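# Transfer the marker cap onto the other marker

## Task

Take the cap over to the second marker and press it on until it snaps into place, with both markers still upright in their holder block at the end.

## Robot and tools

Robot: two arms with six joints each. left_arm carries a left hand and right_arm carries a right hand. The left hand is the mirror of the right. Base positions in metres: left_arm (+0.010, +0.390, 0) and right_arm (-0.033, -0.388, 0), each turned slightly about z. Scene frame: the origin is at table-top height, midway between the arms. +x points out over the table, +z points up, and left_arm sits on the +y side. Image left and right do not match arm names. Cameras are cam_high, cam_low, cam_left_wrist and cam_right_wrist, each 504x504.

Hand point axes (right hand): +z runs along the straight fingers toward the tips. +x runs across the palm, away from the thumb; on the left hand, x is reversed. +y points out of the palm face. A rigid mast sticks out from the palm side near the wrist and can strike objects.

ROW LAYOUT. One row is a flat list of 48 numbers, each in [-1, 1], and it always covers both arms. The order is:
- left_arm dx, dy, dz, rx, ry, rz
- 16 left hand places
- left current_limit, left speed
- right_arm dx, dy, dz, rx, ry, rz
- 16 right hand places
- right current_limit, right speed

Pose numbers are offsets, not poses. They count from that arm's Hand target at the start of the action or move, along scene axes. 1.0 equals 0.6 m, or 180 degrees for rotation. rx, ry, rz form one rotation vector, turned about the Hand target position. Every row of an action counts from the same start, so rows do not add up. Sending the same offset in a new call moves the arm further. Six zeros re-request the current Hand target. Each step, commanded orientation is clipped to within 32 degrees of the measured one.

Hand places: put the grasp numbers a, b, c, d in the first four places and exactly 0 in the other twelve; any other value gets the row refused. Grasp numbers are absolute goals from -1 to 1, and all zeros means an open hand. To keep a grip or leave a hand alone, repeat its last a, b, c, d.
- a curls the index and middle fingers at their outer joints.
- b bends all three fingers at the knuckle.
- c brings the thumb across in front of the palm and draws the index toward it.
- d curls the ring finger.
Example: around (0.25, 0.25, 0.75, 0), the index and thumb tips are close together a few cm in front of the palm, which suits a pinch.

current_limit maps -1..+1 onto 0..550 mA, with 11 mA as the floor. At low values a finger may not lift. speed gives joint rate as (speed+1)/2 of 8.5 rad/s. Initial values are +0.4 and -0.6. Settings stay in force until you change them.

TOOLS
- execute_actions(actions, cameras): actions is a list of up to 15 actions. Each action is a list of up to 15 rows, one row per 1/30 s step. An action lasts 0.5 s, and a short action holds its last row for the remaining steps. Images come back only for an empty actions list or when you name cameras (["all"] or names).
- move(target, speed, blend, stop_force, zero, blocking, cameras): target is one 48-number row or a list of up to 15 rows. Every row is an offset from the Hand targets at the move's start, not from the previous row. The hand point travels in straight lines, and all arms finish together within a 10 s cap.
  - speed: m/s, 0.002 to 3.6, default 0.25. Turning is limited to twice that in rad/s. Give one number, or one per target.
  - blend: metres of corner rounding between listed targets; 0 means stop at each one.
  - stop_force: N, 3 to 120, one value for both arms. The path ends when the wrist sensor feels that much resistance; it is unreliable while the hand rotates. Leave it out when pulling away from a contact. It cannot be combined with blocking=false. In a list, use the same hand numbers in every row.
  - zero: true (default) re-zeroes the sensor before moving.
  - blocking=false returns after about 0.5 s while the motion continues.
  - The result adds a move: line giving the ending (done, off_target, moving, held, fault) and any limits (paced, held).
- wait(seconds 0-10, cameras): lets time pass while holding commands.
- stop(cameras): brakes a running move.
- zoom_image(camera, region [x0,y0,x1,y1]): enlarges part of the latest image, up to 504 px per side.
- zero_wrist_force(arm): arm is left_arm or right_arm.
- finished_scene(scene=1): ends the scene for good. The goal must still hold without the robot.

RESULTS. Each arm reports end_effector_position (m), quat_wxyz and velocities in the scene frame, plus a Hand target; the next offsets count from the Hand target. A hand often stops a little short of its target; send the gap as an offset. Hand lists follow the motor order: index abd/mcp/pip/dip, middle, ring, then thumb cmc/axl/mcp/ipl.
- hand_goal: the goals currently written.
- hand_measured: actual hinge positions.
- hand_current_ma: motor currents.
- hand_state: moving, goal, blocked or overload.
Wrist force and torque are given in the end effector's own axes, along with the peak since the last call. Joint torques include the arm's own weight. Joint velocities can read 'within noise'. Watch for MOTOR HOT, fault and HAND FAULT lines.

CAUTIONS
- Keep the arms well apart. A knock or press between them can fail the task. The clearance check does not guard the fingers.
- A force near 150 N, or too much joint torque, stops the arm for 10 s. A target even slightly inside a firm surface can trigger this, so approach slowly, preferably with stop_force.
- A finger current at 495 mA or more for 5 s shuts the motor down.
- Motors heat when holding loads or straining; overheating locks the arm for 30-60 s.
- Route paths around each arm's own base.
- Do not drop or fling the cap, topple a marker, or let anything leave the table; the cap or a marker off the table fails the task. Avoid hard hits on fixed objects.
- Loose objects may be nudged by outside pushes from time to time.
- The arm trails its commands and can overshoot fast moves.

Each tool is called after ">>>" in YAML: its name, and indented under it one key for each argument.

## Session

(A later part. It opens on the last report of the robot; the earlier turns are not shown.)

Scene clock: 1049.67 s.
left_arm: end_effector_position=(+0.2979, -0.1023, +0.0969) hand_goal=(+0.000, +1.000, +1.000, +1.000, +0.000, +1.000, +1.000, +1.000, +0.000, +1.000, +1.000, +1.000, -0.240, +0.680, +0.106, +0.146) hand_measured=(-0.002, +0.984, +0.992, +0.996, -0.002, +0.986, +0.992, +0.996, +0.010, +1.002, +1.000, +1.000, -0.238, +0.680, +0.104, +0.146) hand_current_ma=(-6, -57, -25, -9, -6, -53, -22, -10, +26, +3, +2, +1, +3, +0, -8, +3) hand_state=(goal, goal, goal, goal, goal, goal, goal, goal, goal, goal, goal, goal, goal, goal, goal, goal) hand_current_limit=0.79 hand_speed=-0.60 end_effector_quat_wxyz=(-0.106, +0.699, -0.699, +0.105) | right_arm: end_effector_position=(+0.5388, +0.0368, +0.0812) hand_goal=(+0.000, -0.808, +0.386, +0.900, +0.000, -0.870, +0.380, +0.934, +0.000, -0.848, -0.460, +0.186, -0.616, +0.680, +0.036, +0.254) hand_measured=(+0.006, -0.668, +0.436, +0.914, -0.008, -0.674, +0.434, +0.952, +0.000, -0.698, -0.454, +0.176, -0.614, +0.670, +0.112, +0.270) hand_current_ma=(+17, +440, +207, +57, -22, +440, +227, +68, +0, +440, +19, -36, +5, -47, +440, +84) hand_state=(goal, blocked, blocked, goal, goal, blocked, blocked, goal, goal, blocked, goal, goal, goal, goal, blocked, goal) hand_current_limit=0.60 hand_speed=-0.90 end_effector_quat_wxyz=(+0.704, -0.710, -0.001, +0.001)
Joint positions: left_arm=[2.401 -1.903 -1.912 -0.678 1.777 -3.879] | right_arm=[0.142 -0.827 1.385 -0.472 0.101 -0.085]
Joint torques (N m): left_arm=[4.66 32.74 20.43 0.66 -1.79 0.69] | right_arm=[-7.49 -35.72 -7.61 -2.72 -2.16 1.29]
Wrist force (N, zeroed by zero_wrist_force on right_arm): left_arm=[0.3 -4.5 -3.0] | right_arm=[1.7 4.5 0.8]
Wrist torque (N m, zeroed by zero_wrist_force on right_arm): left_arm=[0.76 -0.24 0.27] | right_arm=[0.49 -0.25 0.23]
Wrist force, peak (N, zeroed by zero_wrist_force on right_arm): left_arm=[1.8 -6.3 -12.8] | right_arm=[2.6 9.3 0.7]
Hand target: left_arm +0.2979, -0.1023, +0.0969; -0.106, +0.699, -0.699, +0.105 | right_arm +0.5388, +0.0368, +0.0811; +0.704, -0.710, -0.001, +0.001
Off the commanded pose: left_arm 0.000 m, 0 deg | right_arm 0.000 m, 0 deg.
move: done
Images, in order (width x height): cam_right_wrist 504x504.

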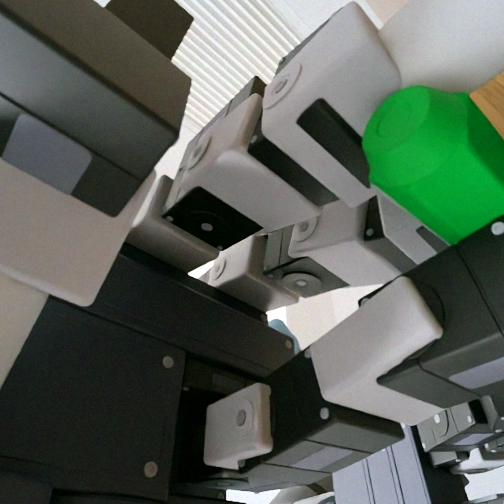

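>>> move:
  target: [0,0,-0.02,0,0,0, -1,-0.5,0.5,-1,0,0,0,0,0,0,0,0,0,0,0,0,0.79,-0.6, 0,0,0,0,0,0, 0,1.0,0.78,0.65,0,0,0,0,0,0,0,0,0,0,0,0,0.6,-0.9]
  speed: 0.008
  stop_force: 18
  cameras: ["cam_right_wrist"]

Scene clock: 1051.77 s.
left_arm: end_effector_position=(+0.2979, -0.1023, +0.0929) hand_goal=(+0.000, +1.000, +1.000, +1.000, +0.000, +1.000, +1.000, +1.000, +0.000, +1.000, +1.000, +1.000, -0.240, +0.680, +0.106, +0.146) hand_measured=(-0.002, +0.984, +0.992, +0.996, -0.002, +0.986, +0.992, +0.996, +0.054, +1.004, +1.002, +1.002, -0.238, +0.680, +0.104, +0.146) hand_current_ma=(-6, -57, -25, -9, -6, -53, -22, -10, +182, +11, +7, +3, +3, +0, -8, +3) hand_state=(goal, goal, goal, goal, goal, goal, goal, goal, blocked, goal, goal, goal, goal, goal, goal, goal) hand_current_limit=0.79 hand_speed=-0.60 end_effector_quat_wxyz=(-0.106, +0.699, -0.699, +0.105) | right_arm: end_effector_position=(+0.5388, +0.0368, +0.0811) hand_goal=(+0.000, -0.808, +0.386, +0.900, +0.000, -0.870, +0.380, +0.934, +0.000, -0.848, -0.460, +0.186, -0.616, +0.680, +0.036, +0.254) hand_measured=(+0.006, -0.668, +0.436, +0.914, -0.008, -0.668, +0.434, +0.952, +0.000, -0.698, -0.454, +0.176, -0.614, +0.670, +0.120, +0.272) hand_current_ma=(+17, +440, +207, +57, -22, +440, +233, +74, +0, +440, +19, -36, +5, -43, +440, +102) hand_state=(goal, blocked, blocked, goal, goal, blocked, blocked, goal, goal, blocked, goal, goal, goal, goal, blocked, goal) hand_current_limit=0.60 hand_speed=-0.90 end_effector_quat_wxyz=(+0.704, -0.710, -0.001, +0.001)
Joint positions: left_arm=[2.401 -1.909 -1.916 -0.667 1.777 -3.879] | right_arm=[0.142 -0.827 1.385 -0.473 0.101 -0.084]
Joint torques (N m): left_arm=[3.43 28.71 15.41 -4.46 -1.68 0.31] | right_arm=[-6.86 -55.8 -8.65 -2.91 -1.91 1.48]
Wrist force (N, zeroed by zero_wrist_force on right_arm): left_arm=[3.6 -11.6 -18.7] | right_arm=[2.5 8.7 0.4]
Wrist torque (N m, zeroed by zero_wrist_force on right_arm): left_arm=[3.38 -1.06 1.13] | right_arm=[0.79 -0.39 0.11]
Wrist force, peak (N, zeroed by zero_wrist_force on right_arm): left_arm=[3.8 -9.8 -23.0] | right_arm=[3.1 10.4 1.1]
Hand target: left_arm +0.2979, -0.1023, +0.0929; -0.106, +0.699, -0.699, +0.105 (not the last commanded pose) | right_arm +0.5388, +0.0368, +0.0811; +0.704, -0.710, -0.001, +0.001
Off the commanded pose: left_arm 0.008 m, 0 deg | right_arm 0.000 m, 0 deg.
move: contact (left_arm)
Images, in order (width x height): cam_right_wrist 504x504.

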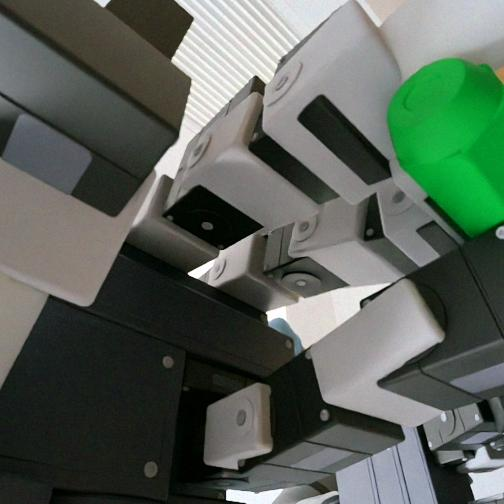

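>>> move:
  target: [0,0,0,0,0,0, -1,-0.5,0.5,-1,0,0,0,0,0,0,0,0,0,0,0,0,0.79,-0.6, 0,0,-0.0083,0,0,0, 0,1.0,0.78,0.65,0,0,0,0,0,0,0,0,0,0,0,0,0.6,-0.9]
  speed: 0.02
  cameras: ["cam_right_wrist","cam_low"]

>>> zoom_image:
  camera: "cam_low"
  region: [110, 250, 210, 350]

Scene clock: 1053.37 s.
left_arm: end_effector_position=(+0.2979, -0.1023, +0.0929) hand_goal=(+0.000, +1.000, +1.000, +1.000, +0.000, +1.000, +1.000, +1.000, +0.000, +1.000, +1.000, +1.000, -0.240, +0.680, +0.106, +0.146) hand_measured=(-0.002, +0.984, +0.992, +0.996, -0.002, +0.986, +0.992, +0.996, +0.048, +1.004, +1.002, +1.002, -0.238, +0.680, +0.104, +0.146) hand_current_ma=(-6, -57, -25, -9, -6, -53, -22, -10, +161, +11, +7, +3, +3, +0, -8, +3) hand_state=(goal, goal, goal, goal, goal, goal, goal, goal, blocked, goal, goal, goal, goal, goal, goal, goal) hand_current_limit=0.79 hand_speed=-0.60 end_effector_quat_wxyz=(-0.106, +0.699, -0.699, +0.105) | right_arm: end_effector_position=(+0.5388, +0.0368, +0.0762) hand_goal=(+0.000, -0.808, +0.386, +0.900, +0.000, -0.870, +0.380, +0.934, +0.000, -0.848, -0.460, +0.186, -0.616, +0.680, +0.036, +0.254) hand_measured=(+0.008, -0.668, +0.436, +0.914, -0.008, -0.668, +0.434, +0.952, +0.000, -0.698, -0.454, +0.176, -0.614, +0.670, +0.120, +0.272) hand_current_ma=(+23, +440, +207, +57, -24, +440, +233, +74, +0, +440, +19, -36, +5, -43, +440, +99) hand_state=(goal, blocked, blocked, goal, goal, blocked, blocked, goal, goal, blocked, goal, goal, goal, goal, blocked, goal) hand_current_limit=0.60 hand_speed=-0.90 end_effector_quat_wxyz=(+0.704, -0.710, -0.001, +0.001)
Joint positions: left_arm=[2.401 -1.909 -1.916 -0.667 1.777 -3.879] | right_arm=[0.142 -0.82 1.388 -0.482 0.101 -0.085]
Joint torques (N m): left_arm=[2.72 29.05 15.19 -3.51 -1.8 0.44] | right_arm=[-5.4 -33.24 -7.15 -3.15 -1.71 0.95]
Wrist force (N, zeroed by zero_wrist_force on right_arm): left_arm=[2.0 -12.2 -18.3] | right_arm=[2.2 2.0 1.6]
Wrist torque (N m, zeroed by zero_wrist_force on right_arm): left_arm=[3.34 -1.20 0.98] | right_arm=[0.35 -0.36 0.18]
Wrist force, peak (N, zeroed by zero_wrist_force on right_arm): left_arm=[3.6 -11.6 -19.0] | right_arm=[2.2 9.6 0.8]
Hand target: left_arm +0.2979, -0.1023, +0.0929; -0.106, +0.699, -0.699, +0.105 | right_arm +0.5388, +0.0368, +0.0761; +0.704, -0.710, -0.001, +0.001
Off the commanded pose: left_arm 0.000 m, 0 deg | right_arm 0.000 m, 0 deg.
move: done
Images, in order (width x height): cam_low 504x504, cam_right_wrist 504x504.

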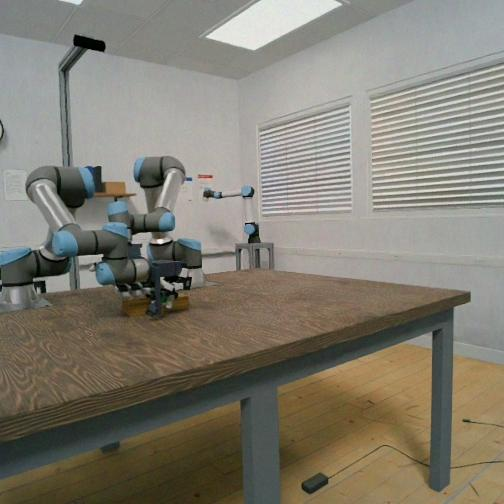

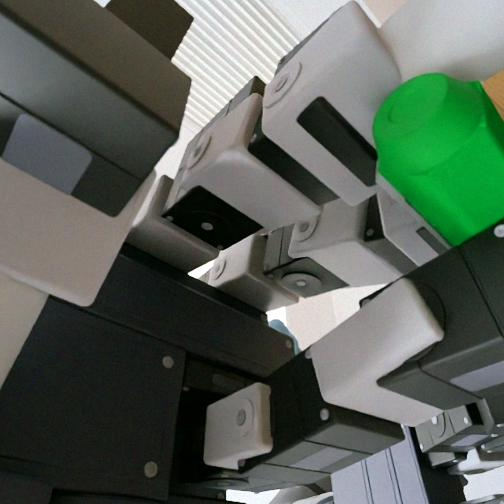

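Scaled by 5.040.

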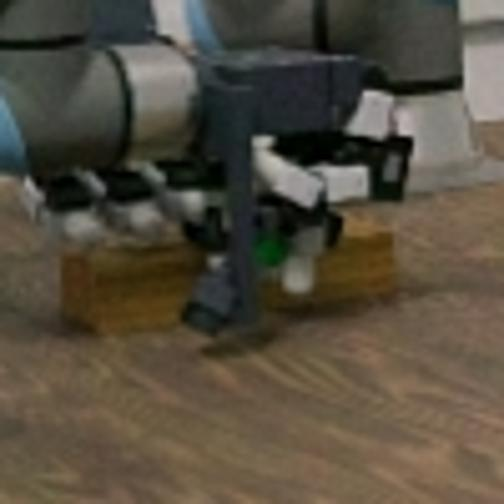

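>>> move:
  target: [0,0,0,0,0,0, -1,-0.5,0.5,-1,0,0,0,0,0,0,0,0,0,0,0,0,0.79,-0.6, 0,0,0,0,0,0, 0,1.0,0.78,0.65,0,0,0,0,0,0,0,0,0,0,0,0,0.79,-0.9]
  speed: 0.02

>>> move:
  target: [0,0,0,0,0,0, -1,-0.5,0.5,-1,0,0,0,0,0,0,0,0,0,0,0,0,0.79,-0.6, 0.0133,0,0,0,0,0, 0,1.0,0.78,0.65,0,0,0,0,0,0,0,0,0,0,0,0,0.79,-0.9]
  speed: 0.015
  stop_force: 14
  cameras: ["cam_right_wrist","cam_left_wrist"]

>>> zoom_image:
  camera: "cam_left_wrist"
  region: [300, 0, 504, 204]

Scene clock: 1054.57 s.
left_arm: end_effector_position=(+0.2979, -0.1023, +0.0929) hand_goal=(+0.000, +1.000, +1.000, +1.000, +0.000, +1.000, +1.000, +1.000, +0.000, +1.000, +1.000, +1.000, -0.240, +0.680, +0.106, +0.146) hand_measured=(-0.002, +0.984, +0.992, +0.996, -0.002, +0.986, +0.992, +0.996, +0.048, +1.004, +1.002, +1.002, -0.238, +0.680, +0.104, +0.146) hand_current_ma=(-6, -57, -25, -9, -6, -53, -22, -10, +161, +11, +7, +3, +3, +0, -8, +3) hand_state=(goal, goal, goal, goal, goal, goal, goal, goal, blocked, goal, goal, goal, goal, goal, goal, goal) hand_current_limit=0.79 hand_speed=-0.60 end_effector_quat_wxyz=(-0.106, +0.699, -0.699, +0.105) | right_arm: end_effector_position=(+0.5388, +0.0368, +0.0761) hand_goal=(+0.000, -0.808, +0.386, +0.900, +0.000, -0.870, +0.380, +0.934, +0.000, -0.848, -0.460, +0.186, -0.616, +0.680, +0.036, +0.254) hand_measured=(+0.008, -0.668, +0.436, +0.914, -0.008, -0.670, +0.434, +0.952, +0.000, -0.698, -0.454, +0.176, -0.614, +0.670, +0.120, +0.272) hand_current_ma=(+22, +492, +207, +57, -24, +492, +233, +74, +0, +492, +19, -36, +5, -43, +492, +96) hand_state=(goal, blocked, blocked, goal, goal, blocked, blocked, goal, goal, blocked, goal, goal, goal, goal, blocked, goal) hand_current_limit=0.79 hand_speed=-0.90 end_effector_quat_wxyz=(+0.704, -0.710, -0.001, +0.001)
Joint positions: left_arm=[2.401 -1.909 -1.916 -0.667 1.777 -3.879] | right_arm=[0.142 -0.82 1.388 -0.482 0.101 -0.084]
Joint torques (N m): left_arm=[2.98 29.01 14.68 -2.92 -1.62 0.46] | right_arm=[-4.32 -43.32 -6.37 -2.79 -1.51 1.17]
Wrist force (N, zeroed by zero_wrist_force on right_arm): left_arm=[2.0 -12.4 -18.1] | right_arm=[2.3 1.5 1.3]
Wrist torque (N m, zeroed by zero_wrist_force on right_arm): left_arm=[3.30 -1.17 0.98] | right_arm=[0.35 -0.34 0.08]
Wrist force, peak (N, zeroed by zero_wrist_force on right_arm): left_arm=[2.0 -12.5 -18.5] | right_arm=[2.4 2.2 1.4]
Hand target: left_arm +0.2979, -0.1023, +0.0929; -0.106, +0.699, -0.699, +0.105 | right_arm +0.5388, +0.0368, +0.0761; +0.704, -0.710, -0.001, +0.001
Off the commanded pose: left_arm 0.000 m, 0 deg | right_arm 0.000 m, 0 deg.
move: done

Scene clock: 1056.03 s.
left_arm: end_effector_position=(+0.2979, -0.1023, +0.0929) hand_goal=(+0.000, +1.000, +1.000, +1.000, +0.000, +1.000, +1.000, +1.000, +0.000, +1.000, +1.000, +1.000, -0.240, +0.680, +0.106, +0.146) hand_measured=(-0.002, +0.984, +0.992, +0.996, -0.002, +0.986, +0.992, +0.996, +0.048, +1.004, +1.002, +1.002, -0.238, +0.680, +0.104, +0.146) hand_current_ma=(-6, -57, -25, -9, -6, -53, -22, -10, +161, +11, +7, +3, +3, +0, -8, +3) hand_state=(goal, goal, goal, goal, goal, goal, goal, goal, blocked, goal, goal, goal, goal, goal, goal, goal) hand_current_limit=0.79 hand_speed=-0.60 end_effector_quat_wxyz=(-0.106, +0.699, -0.699, +0.105) | right_arm: end_effector_position=(+0.5467, +0.0368, +0.0761) hand_goal=(+0.000, -0.808, +0.386, +0.900, +0.000, -0.870, +0.380, +0.934, +0.000, -0.848, -0.460, +0.186, -0.616, +0.680, +0.036, +0.254) hand_measured=(+0.054, -0.670, +0.436, +0.914, +0.012, -0.680, +0.434, +0.952, +0.000, -0.698, -0.454, +0.176, -0.602, +0.676, +0.118, +0.272) hand_current_ma=(+200, +492, +207, +57, +37, +492, +233, +74, +0, +492, +19, -36, +52, -13, +484, +92) hand_state=(blocked, blocked, blocked, goal, goal, blocked, blocked, goal, goal, blocked, goal, goal, goal, goal, blocked, goal) hand_current_limit=0.79 hand_speed=-0.90 end_effector_quat_wxyz=(+0.704, -0.710, -0.001, +0.001)
Joint positions: left_arm=[2.401 -1.909 -1.916 -0.667 1.777 -3.879] | right_arm=[0.14 -0.804 1.358 -0.467 0.1 -0.085]
Joint torques (N m): left_arm=[2.91 28.46 14.22 -2.24 -1.67 0.46] | right_arm=[-12.48 -35.45 -29.77 1.49 -2.06 -2.08]
Wrist force (N, zeroed by zero_wrist_force on right_arm): left_arm=[3.2 -12.1 -17.7] | right_arm=[-3.1 4.0 2.3]
Wrist torque (N m, zeroed by zero_wrist_force on right_arm): left_arm=[3.29 -1.04 1.15] | right_arm=[0.48 0.04 0.29]
Wrist force, peak (N, zeroed by zero_wrist_force on right_arm): left_arm=[1.9 -12.3 -18.4] | right_arm=[-3.5 4.1 2.4]
Hand target: left_arm +0.2979, -0.1023, +0.0929; -0.106, +0.699, -0.699, +0.105 | right_arm +0.5467, +0.0368, +0.0761; +0.704, -0.710, -0.001, +0.001
Off the commanded pose: left_arm 0.000 m, 0 deg | right_arm 0.000 m, 0 deg.
move: done
Images, in order (width x height): cam_left_wrist 504x504, cam_right_wrist 504x504.

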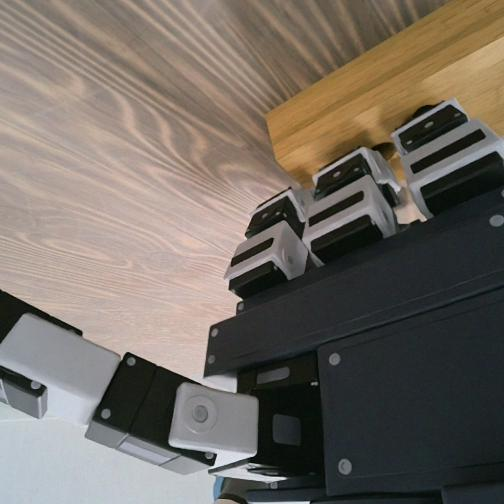

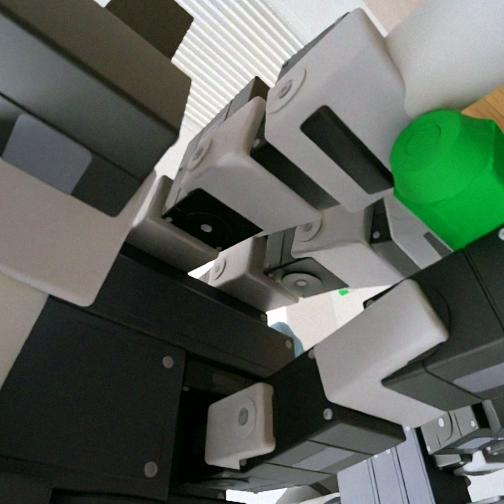

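Scaled by 2.471.

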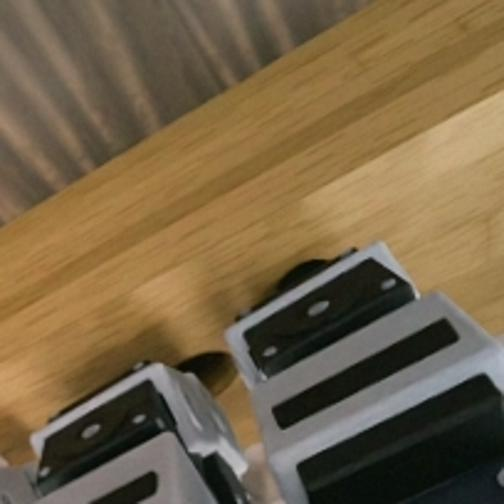

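>>> move:
  target: [0,0,0,0,0,0, -1,-0.5,0.5,-1,0,0,0,0,0,0,0,0,0,0,0,0,0.79,-0.6, 0,-0.0217,0,0,0,0, 0,0.60,0.78,0.65,0,0,0,0,0,0,0,0,0,0,0,0,0.4,-0.93]
  speed: 0.02
  cameras: ["cam_right_wrist","cam_left_wrist"]

>>> zoom_image:
  camera: "cam_left_wrist"
  region: [300, 0, 504, 204]

Scene clock: 1060.47 s.
left_arm: end_effector_position=(+0.2979, -0.1023, +0.0929) hand_goal=(+0.000, +1.000, +1.000, +1.000, +0.000, +1.000, +1.000, +1.000, +0.000, +1.000, +1.000, +1.000, -0.240, +0.680, +0.106, +0.146) hand_measured=(-0.002, +0.984, +0.992, +0.996, -0.002, +0.986, +0.992, +0.996, +0.056, +1.004, +1.002, +1.002, -0.238, +0.680, +0.104, +0.146) hand_current_ma=(-6, -57, -25, -9, -6, -53, -22, -10, +194, +11, +7, +3, +3, +0, -8, +3) hand_state=(goal, goal, goal, goal, goal, goal, goal, goal, blocked, goal, goal, goal, goal, goal, goal, goal) hand_current_limit=0.79 hand_speed=-0.60 end_effector_quat_wxyz=(-0.106, +0.699, -0.699, +0.105) | right_arm: end_effector_position=(+0.5468, +0.0238, +0.0761) hand_goal=(+0.000, -0.268, +0.266, +0.820, +0.000, -0.170, +0.460, +0.934, +0.000, -0.248, -0.460, +0.106, -0.616, +0.680, +0.036, +0.174) hand_measured=(+0.004, -0.276, +0.268, +0.822, +0.004, -0.182, +0.462, +0.936, +0.000, -0.254, -0.454, +0.108, -0.610, +0.678, +0.060, +0.182) hand_current_ma=(+9, -33, +10, +8, +9, -47, +6, +8, +0, -19, +22, +10, +22, -7, +125, +37) hand_state=(goal, goal, goal, goal, goal, goal, goal, goal, goal, goal, goal, goal, goal, goal, blocked, goal) hand_current_limit=0.40 hand_speed=-0.93 end_effector_quat_wxyz=(+0.704, -0.710, -0.001, +0.001)
Joint positions: left_arm=[2.401 -1.909 -1.916 -0.667 1.777 -3.879] | right_arm=[0.119 -0.808 1.365 -0.448 0.079 -0.109]
Joint torques (N m): left_arm=[3.36 27.42 13.77 -0.91 -1.58 0.4] | right_arm=[-1.91 -35.37 -27.39 2.92 -2.89 -1.6]
Wrist force (N, zeroed by zero_wrist_force on right_arm): left_arm=[2.6 -11.1 -18.0] | right_arm=[2.4 3.2 -0.6]
Wrist torque (N m, zeroed by zero_wrist_force on right_arm): left_arm=[3.18 -1.09 0.99] | right_arm=[0.29 -0.34 0.15]
Wrist force, peak (N, zeroed by zero_wrist_force on right_arm): left_arm=[3.1 -12.6 -17.9] | right_arm=[-3.2 4.4 2.4]
Hand target: left_arm +0.2979, -0.1023, +0.0929; -0.106, +0.699, -0.699, +0.105 | right_arm +0.5467, +0.0238, +0.0761; +0.704, -0.710, -0.001, +0.001
Off the commanded pose: left_arm 0.000 m, 0 deg | right_arm 0.000 m, 0 deg.
move: done
Images, in order (width x height): cam_left_wrist 504x504, cam_right_wrist 504x504.

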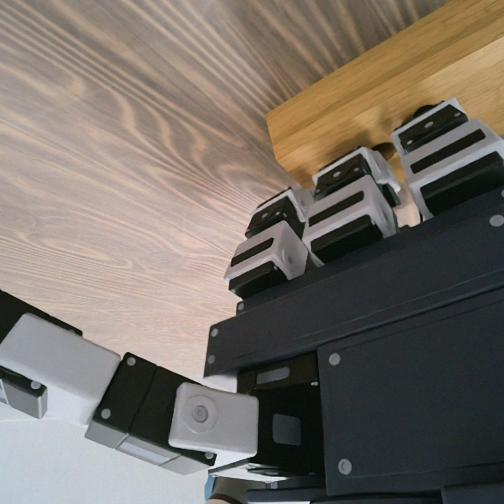

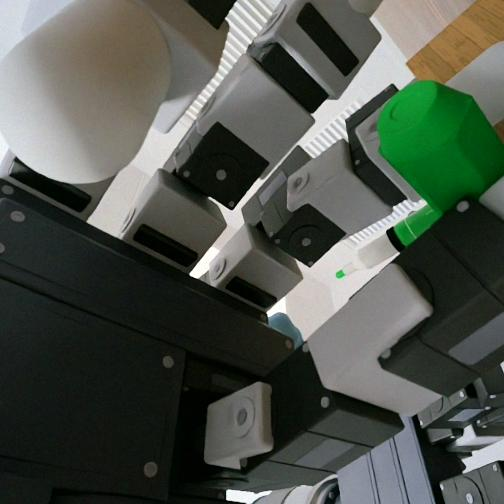

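Scaled by 2.471.

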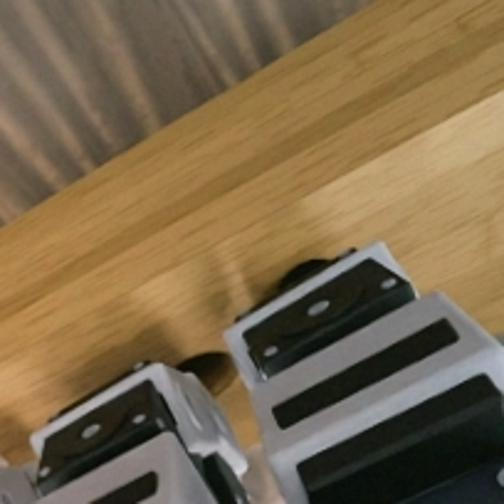

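>>> move:
  target: [0,0,0,0,0,0, -1,-0.5,0.5,-1,0,0,0,0,0,0,0,0,0,0,0,0,0.79,-0.6, -0.0167,-0.0067,0.0233,0,0,0, 0,0.60,0.78,0.65,0,0,0,0,0,0,0,0,0,0,0,0,0.4,-0.93]
  speed: 0.04
  cameras: ["cam_right_wrist","cam_low","cam_high"]

>>> zoom_image:
  camera: "cam_low"
  region: [120, 260, 200, 340]

Scene clock: 1061.93 s.
left_arm: end_effector_position=(+0.2979, -0.1023, +0.0929) hand_goal=(+0.000, +1.000, +1.000, +1.000, +0.000, +1.000, +1.000, +1.000, +0.000, +1.000, +1.000, +1.000, -0.240, +0.680, +0.106, +0.146) hand_measured=(-0.002, +0.984, +0.992, +0.996, -0.002, +0.986, +0.992, +0.996, +0.056, +1.004, +1.002, +1.002, -0.238, +0.680, +0.104, +0.146) hand_current_ma=(-6, -57, -25, -9, -6, -53, -22, -10, +194, +11, +7, +3, +3, +0, -8, +3) hand_state=(goal, goal, goal, goal, goal, goal, goal, goal, blocked, goal, goal, goal, goal, goal, goal, goal) hand_current_limit=0.79 hand_speed=-0.60 end_effector_quat_wxyz=(-0.106, +0.699, -0.699, +0.105) | right_arm: end_effector_position=(+0.5368, +0.0198, +0.0900) hand_goal=(+0.000, -0.268, +0.266, +0.820, +0.000, -0.170, +0.460, +0.934, +0.000, -0.248, -0.460, +0.106, -0.616, +0.680, +0.036, +0.174) hand_measured=(+0.002, -0.276, +0.268, +0.822, +0.004, -0.182, +0.462, +0.936, +0.000, -0.254, -0.454, +0.108, -0.618, +0.678, +0.052, +0.180) hand_current_ma=(+8, -33, +9, +8, +9, -47, +6, +8, +0, -19, +22, +10, -9, -7, +78, +30) hand_state=(goal, goal, goal, goal, goal, goal, goal, goal, goal, goal, goal, goal, goal, goal, goal, goal) hand_current_limit=0.40 hand_speed=-0.93 end_effector_quat_wxyz=(+0.704, -0.710, -0.001, +0.001)
Joint positions: left_arm=[2.401 -1.909 -1.916 -0.667 1.777 -3.879] | right_arm=[0.114 -0.846 1.395 -0.432 0.074 -0.116]
Joint torques (N m): left_arm=[3.53 28.3 14.66 -0.97 -1.81 0.52] | right_arm=[-9.38 -52.38 -6.62 2.85 -3.29 -1.22]
Wrist force (N, zeroed by zero_wrist_force on right_arm): left_arm=[2.4 -10.9 -17.9] | right_arm=[2.7 3.6 0.4]
Wrist torque (N m, zeroed by zero_wrist_force on right_arm): left_arm=[3.17 -1.10 0.96] | right_arm=[0.31 -0.37 0.16]
Wrist force, peak (N, zeroed by zero_wrist_force on right_arm): left_arm=[2.6 -11.1 -18.1] | right_arm=[3.1 4.1 -0.3]
Hand target: left_arm +0.2979, -0.1023, +0.0929; -0.106, +0.699, -0.699, +0.105 | right_arm +0.5367, +0.0197, +0.0901; +0.704, -0.710, -0.001, +0.001
Off the commanded pose: left_arm 0.000 m, 0 deg | right_arm 0.000 m, 0 deg.
move: done
Images, in order (width x height): cam_high 504x504, cam_low 504x504, cam_right_wrist 504x504.

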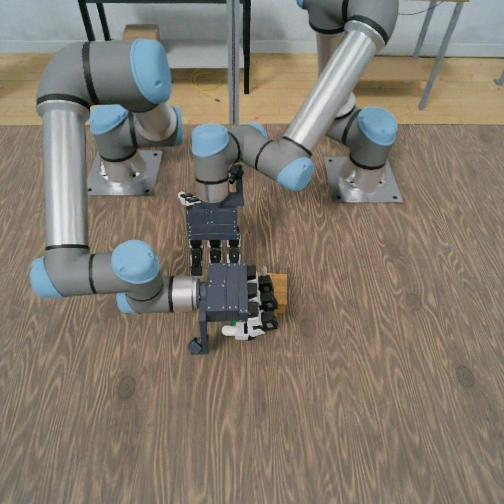

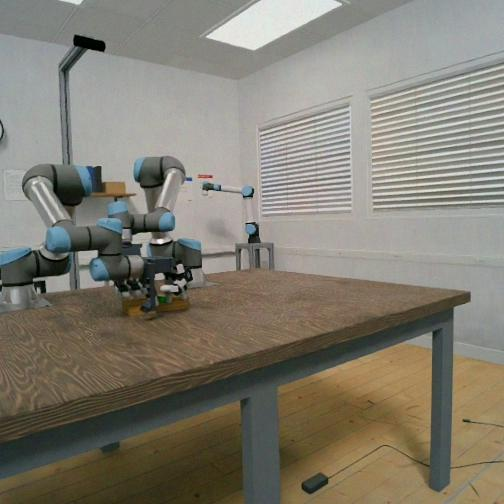

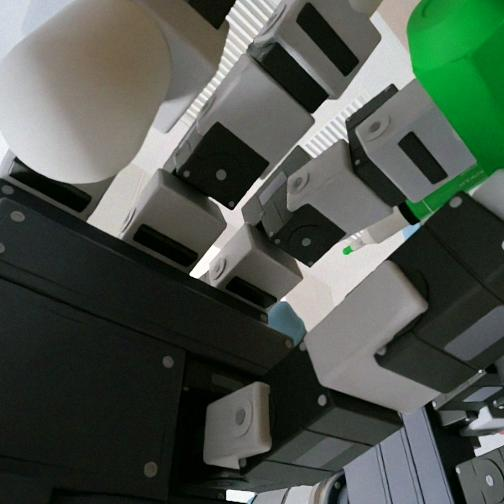

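Scaled by 6.300.

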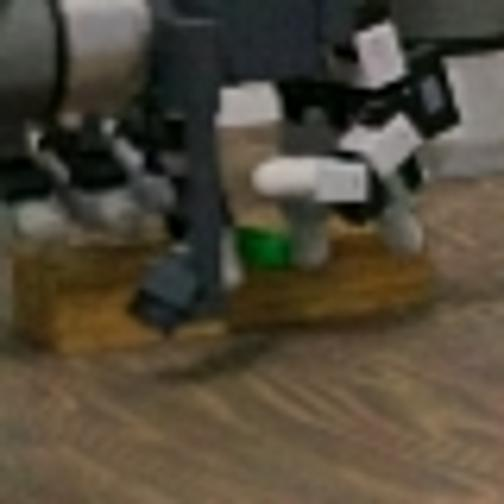

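>>> move:
  target: [0,0,0,0,0,0, -1,-0.5,0.5,-1,0,0,0,0,0,0,0,0,0,0,0,0,0.79,-0.6, 0,0.0283,0,0,0,0, 0,0.78,0.78,0.65,0,0,0,0,0,0,0,0,0,0,0,0,0.3,-0.93]
  speed: 0.02

>>> move:
  target: [0,0,0,0,0,0, -1,-0.5,0.5,-1,0,0,0,0,0,0,0,0,0,0,0,0,0.79,-0.6, 0,0,0,0,0,0, 0,1.0,0.78,0.65,0,0,0,0,0,0,0,0,0,0,0,0,0.79,-0.95]
  speed: 0.02
  cameras: ["cam_right_wrist","cam_left_wrist","cam_low"]

>>> zoom_image:
  camera: "cam_left_wrist"
  region: [300, 0, 504, 204]

>>> zoom_image:
  camera: "cam_low"
  region: [120, 260, 200, 340]

Scene clock: 1064.80 s.
left_arm: end_effector_position=(+0.2979, -0.1023, +0.0929) hand_goal=(+0.000, +1.000, +1.000, +1.000, +0.000, +1.000, +1.000, +1.000, +0.000, +1.000, +1.000, +1.000, -0.240, +0.680, +0.106, +0.146) hand_measured=(-0.002, +0.984, +0.992, +0.996, -0.002, +0.986, +0.992, +0.996, +0.026, +1.002, +1.002, +1.000, -0.238, +0.680, +0.104, +0.146) hand_current_ma=(-6, -57, -25, -9, -6, -53, -22, -10, +80, +8, +5, +2, +3, +0, -8, +3) hand_state=(goal, goal, goal, goal, goal, goal, goal, goal, blocked, goal, goal, goal, goal, goal, goal, goal) hand_current_limit=0.79 hand_speed=-0.60 end_effector_quat_wxyz=(-0.106, +0.699, -0.699, +0.105) | right_arm: end_effector_position=(+0.5367, +0.0367, +0.0901) hand_goal=(+0.000, -0.510, +0.320, +0.856, +0.000, -0.484, +0.424, +0.934, +0.000, -0.518, -0.460, +0.142, -0.616, +0.680, +0.036, +0.210) hand_measured=(+0.000, -0.492, +0.322, +0.856, +0.004, -0.482, +0.426, +0.936, +0.000, -0.512, -0.454, +0.140, -0.618, +0.678, +0.058, +0.216) hand_current_ma=(+1, +72, +7, -2, +9, +6, +7, +8, +0, +23, +22, -7, -6, -6, +114, +26) hand_state=(goal, goal, goal, goal, goal, goal, goal, goal, goal, goal, goal, goal, goal, goal, blocked, goal) hand_current_limit=0.30 hand_speed=-0.93 end_effector_quat_wxyz=(+0.704, -0.710, -0.001, +0.001)
Joint positions: left_arm=[2.401 -1.909 -1.916 -0.667 1.777 -3.879] | right_arm=[0.142 -0.842 1.387 -0.459 0.101 -0.084]
Joint torques (N m): left_arm=[2.48 27.54 14.39 -0.91 -1.62 0.41] | right_arm=[12.27 -52.86 -6.46 -2.69 2.42 1.32]
Wrist force (N, zeroed by zero_wrist_force on right_arm): left_arm=[1.6 -8.0 -15.5] | right_arm=[2.5 2.9 -1.6]
Wrist torque (N m, zeroed by zero_wrist_force on right_arm): left_arm=[2.65 -1.05 0.64] | right_arm=[0.29 -0.34 0.08]
Wrist force, peak (N, zeroed by zero_wrist_force on right_arm): left_arm=[2.4 -11.0 -18.3] | right_arm=[2.9 4.3 0.4]
Hand target: left_arm +0.2979, -0.1023, +0.0929; -0.106, +0.699, -0.699, +0.105 | right_arm +0.5367, +0.0367, +0.0901; +0.704, -0.710, -0.001, +0.001
Off the commanded pose: left_arm 0.000 m, 0 deg | right_arm 0.000 m, 0 deg.
move: done

Scene clock: 1066.13 s.
left_arm: end_effector_position=(+0.2979, -0.1023, +0.0929) hand_goal=(+0.000, +1.000, +1.000, +1.000, +0.000, +1.000, +1.000, +1.000, +0.000, +1.000, +1.000, +1.000, -0.240, +0.680, +0.106, +0.146) hand_measured=(-0.002, +0.984, +0.992, +0.996, -0.002, +0.986, +0.992, +0.996, +0.046, +1.002, +1.002, +1.000, -0.238, +0.680, +0.104, +0.146) hand_current_ma=(-6, -57, -25, -9, -6, -53, -22, -10, +151, +7, +4, +1, +3, +0, -8, +3) hand_state=(goal, goal, goal, goal, goal, goal, goal, goal, blocked, goal, goal, goal, goal, goal, goal, goal) hand_current_limit=0.79 hand_speed=-0.60 end_effector_quat_wxyz=(-0.106, +0.699, -0.699, +0.105) | right_arm: end_effector_position=(+0.5367, +0.0367, +0.0901) hand_goal=(+0.000, -0.808, +0.386, +0.900, +0.000, -0.870, +0.380, +0.934, +0.000, -0.848, -0.460, +0.186, -0.616, +0.680, +0.036, +0.254) hand_measured=(+0.002, -0.592, +0.412, +0.908, -0.008, -0.558, +0.406, +0.942, +0.000, -0.692, -0.454, +0.186, -0.616, +0.678, +0.068, +0.262) hand_current_ma=(+7, +492, +105, +32, -26, +492, +103, +30, +0, +200, +26, +1, -1, -5, +171, +44) hand_state=(goal, blocked, blocked, goal, goal, blocked, blocked, goal, goal, moving, goal, goal, goal, goal, blocked, goal) hand_current_limit=0.79 hand_speed=-0.95 end_effector_quat_wxyz=(+0.704, -0.710, -0.001, +0.001)
Joint positions: left_arm=[2.401 -1.909 -1.916 -0.667 1.777 -3.879] | right_arm=[0.142 -0.842 1.387 -0.459 0.101 -0.084]
Joint torques (N m): left_arm=[3.56 27.82 13.97 -0.89 -1.7 0.38] | right_arm=[6.12 -52.5 -6.72 -2.88 2.14 1.26]
Wrist force (N, zeroed by zero_wrist_force on right_arm): left_arm=[2.7 -8.0 -13.3] | right_arm=[2.8 2.5 2.3]
Wrist torque (N m, zeroed by zero_wrist_force on right_arm): left_arm=[2.22 -0.78 0.92] | right_arm=[0.41 -0.40 0.09]
Wrist force, peak (N, zeroed by zero_wrist_force on right_arm): left_arm=[2.6 -8.8 -15.4] | right_arm=[3.3 2.3 2.2]
Hand target: left_arm +0.2979, -0.1023, +0.0929; -0.106, +0.699, -0.699, +0.105 | right_arm +0.5367, +0.0367, +0.0901; +0.704, -0.710, -0.001, +0.001
Off the commanded pose: left_arm 0.000 m, 0 deg | right_arm 0.000 m, 0 deg.
move: done
Images, in order (width x height): cam_low 504x504, cam_left_wrist 504x504, cam_right_wrist 504x504.

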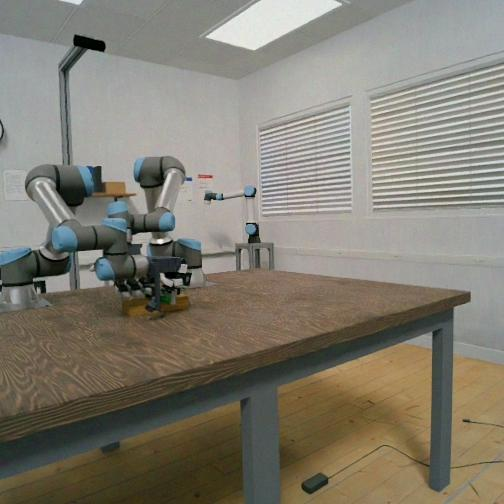

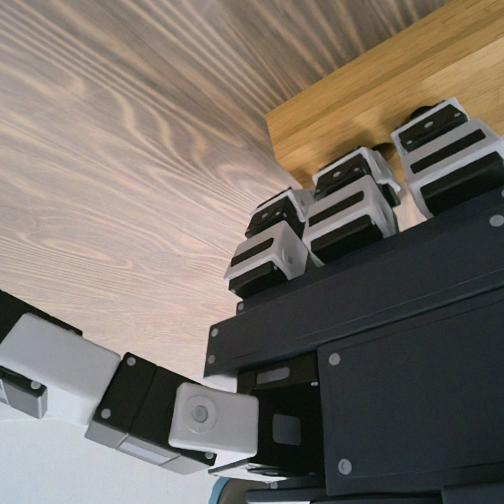

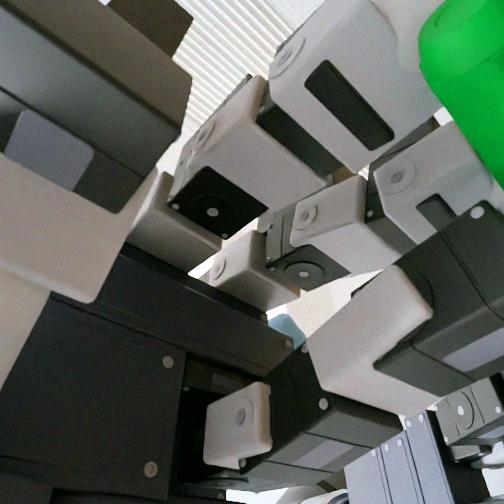

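Scaled by 2.471.

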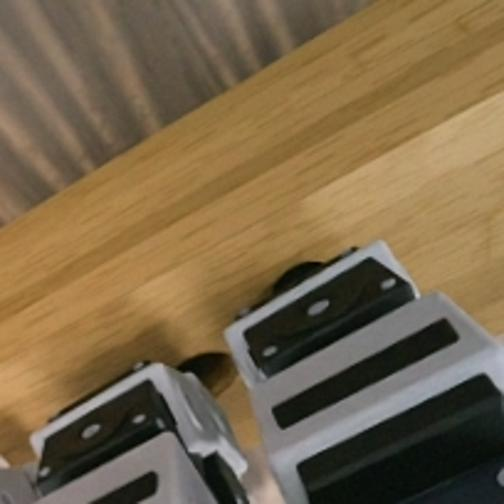

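Scaled by 6.300.

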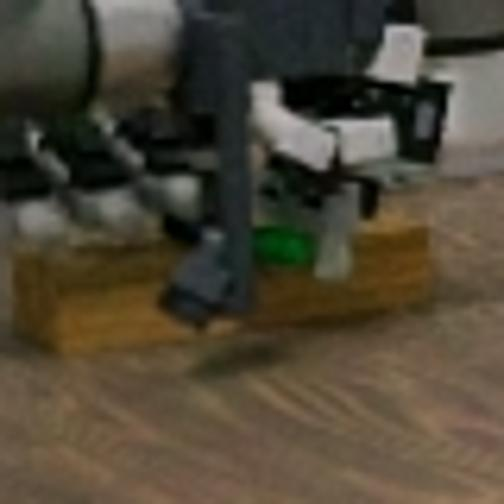

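>>> move:
  target: [0,0,0,0,0,0, -1,-0.5,0.5,-1,0,0,0,0,0,0,0,0,0,0,0,0,0.79,-0.6, 0,0.0133,0,0,0,0, 0,1.0,0.78,0.65,0,0,0,0,0,0,0,0,0,0,0,0,0.79,-0.9]
  speed: 0.02

>>> move:
  target: [0,0,-0.015,0,0,0, -1,-0.5,0.5,-1,0,0,0,0,0,0,0,0,0,0,0,0,0.79,-0.6, 0,0,0,0,0,0, 0,1.0,0.78,0.65,0,0,0,0,0,0,0,0,0,0,0,0,0.79,-0.9]
  speed: 0.008
  stop_force: 12
  cameras: ["cam_right_wrist","cam_left_wrist"]

>>> zoom_image:
  camera: "cam_left_wrist"
  region: [300, 0, 504, 204]

Scene clock: 1067.87 s.
left_arm: end_effector_position=(+0.2979, -0.1023, +0.0929) hand_goal=(+0.000, +1.000, +1.000, +1.000, +0.000, +1.000, +1.000, +1.000, +0.000, +1.000, +1.000, +1.000, -0.240, +0.680, +0.106, +0.146) hand_measured=(-0.002, +0.984, +0.992, +0.996, -0.002, +0.986, +0.992, +0.996, +0.046, +1.002, +1.002, +1.000, -0.238, +0.680, +0.104, +0.146) hand_current_ma=(-6, -57, -25, -9, -6, -53, -22, -10, +152, +7, +4, +1, +3, +0, -8, +3) hand_state=(goal, goal, goal, goal, goal, goal, goal, goal, blocked, goal, goal, goal, goal, goal, goal, goal) hand_current_limit=0.79 hand_speed=-0.60 end_effector_quat_wxyz=(-0.106, +0.699, -0.699, +0.105) | right_arm: end_effector_position=(+0.5367, +0.0446, +0.0901) hand_goal=(+0.000, -0.808, +0.386, +0.900, +0.000, -0.870, +0.380, +0.934, +0.000, -0.848, -0.460, +0.186, -0.616, +0.680, +0.036, +0.254) hand_measured=(+0.004, -0.636, +0.412, +0.910, -0.008, -0.606, +0.406, +0.944, +0.000, -0.700, -0.448, +0.186, -0.616, +0.680, +0.108, +0.276) hand_current_ma=(+13, +490, +106, +33, -25, +492, +106, +35, +0, +492, +46, +0, +1, -3, +417, +117) hand_state=(goal, blocked, blocked, goal, goal, moving, blocked, goal, goal, blocked, goal, goal, goal, goal, blocked, blocked) hand_current_limit=0.79 hand_speed=-0.90 end_effector_quat_wxyz=(+0.704, -0.710, -0.001, +0.001)
Joint positions: left_arm=[2.401 -1.909 -1.916 -0.667 1.777 -3.879] | right_arm=[0.155 -0.839 1.38 -0.465 0.114 -0.075]
Joint torques (N m): left_arm=[2.81 27.57 14.18 -0.82 -1.56 0.49] | right_arm=[12.85 -33.29 -27.53 -3.05 2.67 1.09]
Wrist force (N, zeroed by zero_wrist_force on right_arm): left_arm=[2.1 -8.4 -13.5] | right_arm=[1.9 1.3 -1.3]
Wrist torque (N m, zeroed by zero_wrist_force on right_arm): left_arm=[2.17 -0.87 0.72] | right_arm=[0.17 -0.34 0.11]
Wrist force, peak (N, zeroed by zero_wrist_force on right_arm): left_arm=[2.8 -8.5 -13.8] | right_arm=[3.0 2.6 2.6]
Hand target: left_arm +0.2979, -0.1023, +0.0929; -0.106, +0.699, -0.699, +0.105 | right_arm +0.5367, +0.0447, +0.0901; +0.704, -0.710, -0.001, +0.001
Off the commanded pose: left_arm 0.000 m, 0 deg | right_arm 0.000 m, 0 deg.
move: done

Scene clock: 1069.17 s.
left_arm: end_effector_position=(+0.2980, -0.1024, +0.0923) hand_goal=(+0.000, +1.000, +1.000, +1.000, +0.000, +1.000, +1.000, +1.000, +0.000, +1.000, +1.000, +1.000, -0.240, +0.680, +0.106, +0.146) hand_measured=(-0.002, +0.984, +0.992, +0.996, -0.002, +0.986, +0.992, +0.996, +0.046, +1.004, +1.002, +1.000, -0.238, +0.680, +0.104, +0.146) hand_current_ma=(-6, -57, -25, -9, -6, -53, -22, -10, +152, +9, +6, +1, +3, +0, -8, +3) hand_state=(goal, goal, goal, goal, goal, goal, goal, goal, blocked, goal, goal, goal, goal, goal, goal, goal) hand_current_limit=0.79 hand_speed=-0.60 end_effector_quat_wxyz=(-0.106, +0.699, -0.699, +0.106) | right_arm: end_effector_position=(+0.5367, +0.0447, +0.0901) hand_goal=(+0.000, -0.808, +0.386, +0.900, +0.000, -0.870, +0.380, +0.934, +0.000, -0.848, -0.460, +0.186, -0.616, +0.680, +0.036, +0.254) hand_measured=(+0.004, -0.638, +0.412, +0.910, -0.008, -0.608, +0.406, +0.944, +0.000, -0.700, -0.448, +0.186, -0.616, +0.680, +0.110, +0.276) hand_current_ma=(+13, +492, +106, +33, -25, +492, +107, +35, +0, +492, +46, +0, +1, -3, +427, +122) hand_state=(goal, blocked, blocked, goal, goal, blocked, blocked, goal, goal, blocked, goal, goal, goal, goal, blocked, blocked) hand_current_limit=0.79 hand_speed=-0.90 end_effector_quat_wxyz=(+0.704, -0.710, -0.001, +0.001)
Joint positions: left_arm=[2.401 -1.91 -1.917 -0.665 1.777 -3.879] | right_arm=[0.155 -0.839 1.38 -0.466 0.114 -0.075]
Joint torques (N m): left_arm=[2.88 25.42 14.51 -3.48 -1.78 0.33] | right_arm=[11.4 -44.72 -7.05 -3.24 2.52 1.18]
Wrist force (N, zeroed by zero_wrist_force on right_arm): left_arm=[3.3 -4.8 -27.2] | right_arm=[2.3 2.2 -0.9]
Wrist torque (N m, zeroed by zero_wrist_force on right_arm): left_arm=[3.86 -1.70 0.68] | right_arm=[0.28 -0.37 0.11]
Wrist force, peak (N, zeroed by zero_wrist_force on right_arm): left_arm=[3.7 -2.8 -32.5] | right_arm=[2.3 2.6 -0.9]
Hand target: left_arm +0.2980, -0.1024, +0.0923; -0.106, +0.699, -0.699, +0.106 (not the last commanded pose) | right_arm +0.5367, +0.0447, +0.0901; +0.704, -0.710, -0.001, +0.001
Off the commanded pose: left_arm 0.008 m, 0 deg | right_arm 0.000 m, 0 deg.
move: contact (left_arm)
Images, in order (width x height): cam_left_wrist 504x504, cam_right_wrist 504x504.

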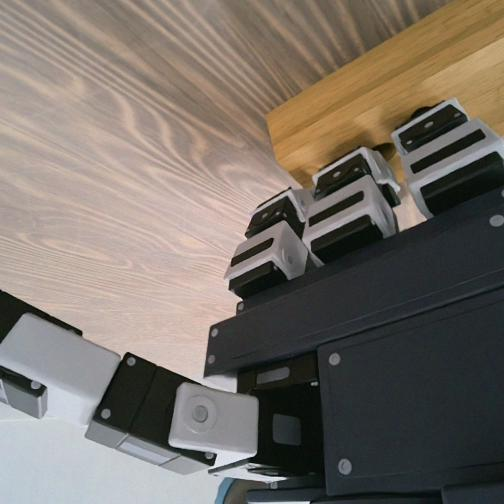

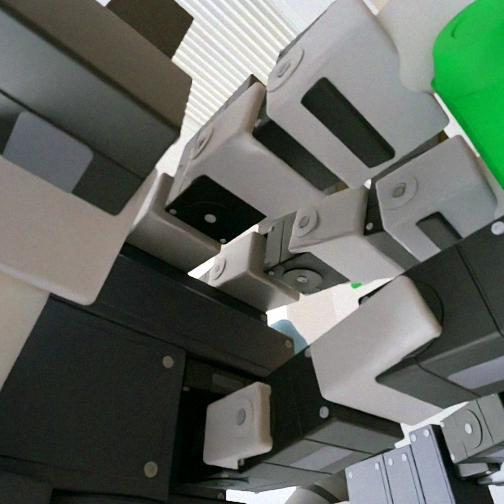

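Scaled by 2.471.

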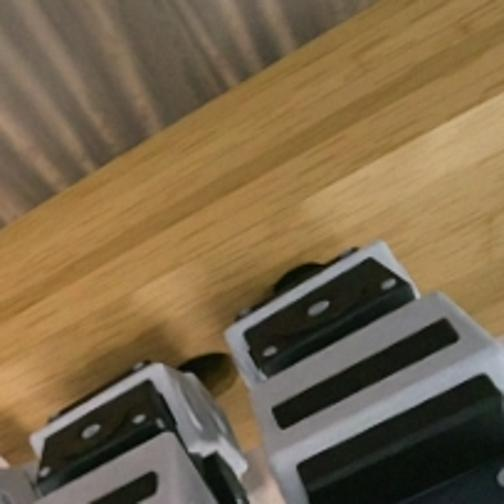

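>>> move:
  target: [0,0,0,0,0,0, -1,-0.5,0.5,-1,0,0,0,0,0,0,0,0,0,0,0,0,0.79,-0.6, 0.0117,0,0,0,0,0, 0,1.0,0.78,0.65,0,0,0,0,0,0,0,0,0,0,0,0,0.79,-0.9]
  speed: 0.015
  stop_force: 20
  cameras: ["cam_right_wrist","cam_left_wrist"]

>>> zoom_image:
  camera: "cam_left_wrist"
  region: [300, 0, 504, 204]

Scene clock: 1071.37 s.
left_arm: end_effector_position=(+0.2980, -0.1024, +0.0923) hand_goal=(+0.000, +1.000, +1.000, +1.000, +0.000, +1.000, +1.000, +1.000, +0.000, +1.000, +1.000, +1.000, -0.240, +0.680, +0.106, +0.146) hand_measured=(-0.002, +0.984, +0.992, +0.996, -0.002, +0.986, +0.992, +0.996, +0.046, +1.004, +1.002, +1.000, -0.238, +0.680, +0.104, +0.146) hand_current_ma=(-6, -57, -25, -9, -6, -53, -22, -10, +152, +9, +6, +1, +3, +0, -8, +3) hand_state=(goal, goal, goal, goal, goal, goal, goal, goal, blocked, goal, goal, goal, goal, goal, goal, goal) hand_current_limit=0.79 hand_speed=-0.60 end_effector_quat_wxyz=(-0.106, +0.699, -0.699, +0.106) | right_arm: end_effector_position=(+0.5437, +0.0447, +0.0901) hand_goal=(+0.000, -0.808, +0.386, +0.900, +0.000, -0.870, +0.380, +0.934, +0.000, -0.848, -0.460, +0.186, -0.616, +0.680, +0.036, +0.254) hand_measured=(+0.066, -0.640, +0.414, +0.910, +0.000, -0.624, +0.406, +0.944, +0.000, -0.700, -0.448, +0.186, -0.574, +0.686, +0.110, +0.276) hand_current_ma=(+247, +492, +115, +36, +2, +492, +108, +38, +0, +492, +46, +0, +176, +24, +435, +123) hand_state=(blocked, blocked, blocked, goal, goal, blocked, blocked, goal, goal, blocked, goal, goal, blocked, goal, blocked, blocked) hand_current_limit=0.79 hand_speed=-0.90 end_effector_quat_wxyz=(+0.704, -0.710, -0.001, +0.001)
Joint positions: left_arm=[2.401 -1.91 -1.917 -0.665 1.777 -3.879] | right_arm=[0.154 -0.825 1.354 -0.453 0.113 -0.075]
Joint torques (N m): left_arm=[2.39 25.38 15.58 -2.21 -1.78 0.24] | right_arm=[-11.85 -34.5 -29.49 0.93 -1.76 -2.49]
Wrist force (N, zeroed by zero_wrist_force on right_arm): left_arm=[3.3 -6.5 -25.2] | right_arm=[-4.1 1.4 -0.6]
Wrist torque (N m, zeroed by zero_wrist_force on right_arm): left_arm=[3.73 -1.61 0.82] | right_arm=[0.21 0.00 0.47]
Wrist force, peak (N, zeroed by zero_wrist_force on right_arm): left_arm=[3.5 -4.7 -27.5] | right_arm=[-4.3 1.8 -0.3]
Hand target: left_arm +0.2980, -0.1024, +0.0923; -0.106, +0.699, -0.699, +0.106 | right_arm +0.5437, +0.0447, +0.0901; +0.704, -0.710, -0.001, +0.001
Off the commanded pose: left_arm 0.000 m, 0 deg | right_arm 0.000 m, 0 deg.
move: done
Images, in order (width x height): cam_left_wrist 504x504, cam_right_wrist 504x504.

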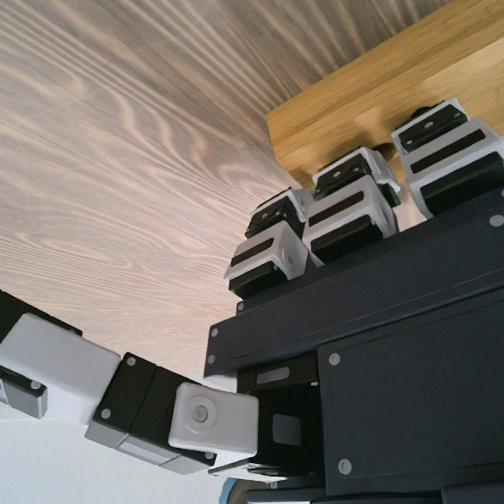

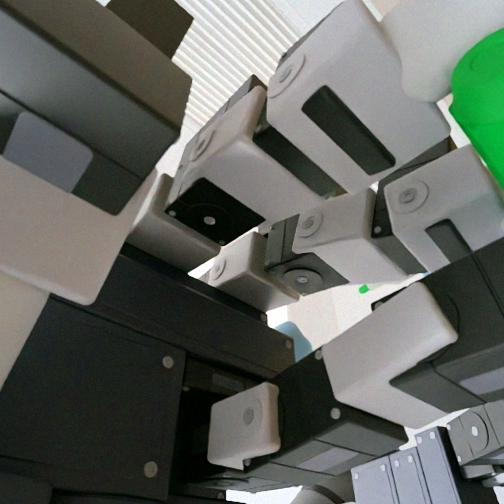

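Scaled by 2.471.

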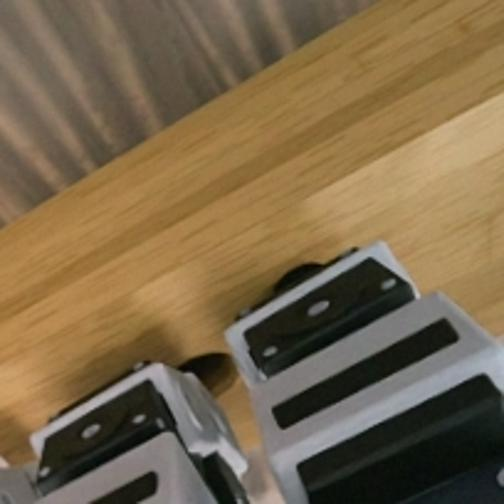

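>>> move:
  target: [0,0,0,0,0,0, -1,-0.5,0.5,-1,0,0,0,0,0,0,0,0,0,0,0,0,0.79,-0.6, 0.0117,0,0,0,0,0, 0,1.0,0.78,0.65,0,0,0,0,0,0,0,0,0,0,0,0,0.79,-0.9]
  speed: 0.015
  stop_force: 20
  cameras: ["cam_right_wrist","cam_left_wrist"]

>>> zoom_image:
  camera: "cam_left_wrist"
  region: [300, 0, 504, 204]

Scene clock: 1073.50 s.
left_arm: end_effector_position=(+0.2980, -0.1024, +0.0923) hand_goal=(+0.000, +1.000, +1.000, +1.000, +0.000, +1.000, +1.000, +1.000, +0.000, +1.000, +1.000, +1.000, -0.240, +0.680, +0.106, +0.146) hand_measured=(-0.002, +0.984, +0.992, +0.996, -0.002, +0.986, +0.992, +0.996, +0.048, +1.004, +1.002, +1.000, -0.238, +0.680, +0.104, +0.146) hand_current_ma=(-6, -57, -25, -9, -6, -53, -22, -10, +157, +9, +6, +1, +3, +0, -8, +3) hand_state=(goal, goal, goal, goal, goal, goal, goal, goal, blocked, goal, goal, goal, goal, goal, goal, goal) hand_current_limit=0.79 hand_speed=-0.60 end_effector_quat_wxyz=(-0.106, +0.699, -0.699, +0.106) | right_arm: end_effector_position=(+0.5508, +0.0447, +0.0901) hand_goal=(+0.000, -0.808, +0.386, +0.900, +0.000, -0.870, +0.380, +0.934, +0.000, -0.848, -0.460, +0.186, -0.616, +0.680, +0.036, +0.254) hand_measured=(+0.066, -0.640, +0.430, +0.914, -0.018, -0.662, +0.408, +0.944, +0.000, -0.700, -0.448, +0.186, -0.564, +0.688, +0.110, +0.276) hand_current_ma=(+248, +492, +182, +56, -60, +492, +112, +41, +0, +492, +46, +0, +227, +32, +435, +123) hand_state=(blocked, blocked, blocked, goal, goal, blocked, blocked, goal, goal, blocked, goal, goal, blocked, goal, blocked, blocked) hand_current_limit=0.79 hand_speed=-0.90 end_effector_quat_wxyz=(+0.704, -0.710, -0.001, +0.001)
Joint positions: left_arm=[2.401 -1.91 -1.917 -0.665 1.777 -3.879] | right_arm=[0.152 -0.81 1.327 -0.44 0.112 -0.076]
Joint torques (N m): left_arm=[2.71 25.98 11.98 -0.89 -1.67 0.39] | right_arm=[-9.63 -36.56 -29.57 1.57 -1.94 -2.07]
Wrist force (N, zeroed by zero_wrist_force on right_arm): left_arm=[3.4 -8.9 -23.0] | right_arm=[-2.3 4.5 0.8]
Wrist torque (N m, zeroed by zero_wrist_force on right_arm): left_arm=[3.50 -1.39 1.00] | right_arm=[0.51 -0.06 0.35]
Wrist force, peak (N, zeroed by zero_wrist_force on right_arm): left_arm=[3.1 -7.2 -25.7] | right_arm=[-4.4 4.0 0.2]
Hand target: left_arm +0.2980, -0.1024, +0.0923; -0.106, +0.699, -0.699, +0.106 | right_arm +0.5508, +0.0447, +0.0901; +0.704, -0.710, -0.001, +0.001
Off the commanded pose: left_arm 0.000 m, 0 deg | right_arm 0.000 m, 0 deg.
move: done
Images, in order (width x height): cam_left_wrist 504x504, cam_right_wrist 504x504.

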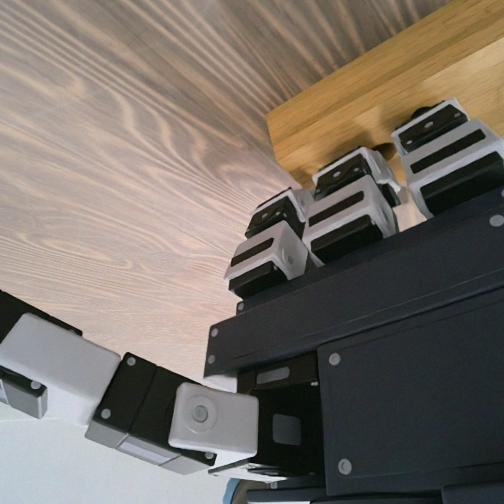

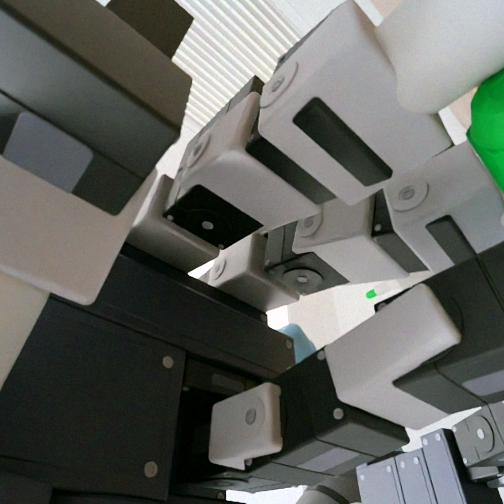

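Scaled by 2.471.

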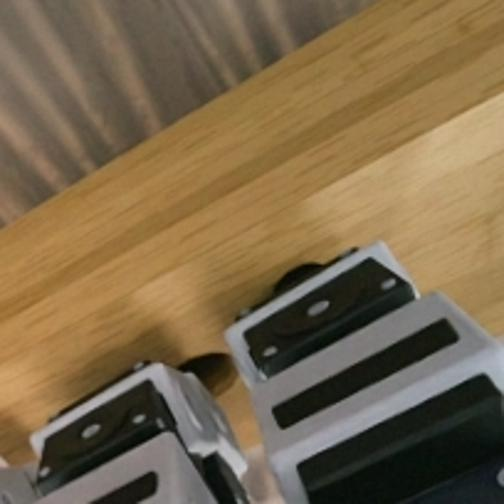

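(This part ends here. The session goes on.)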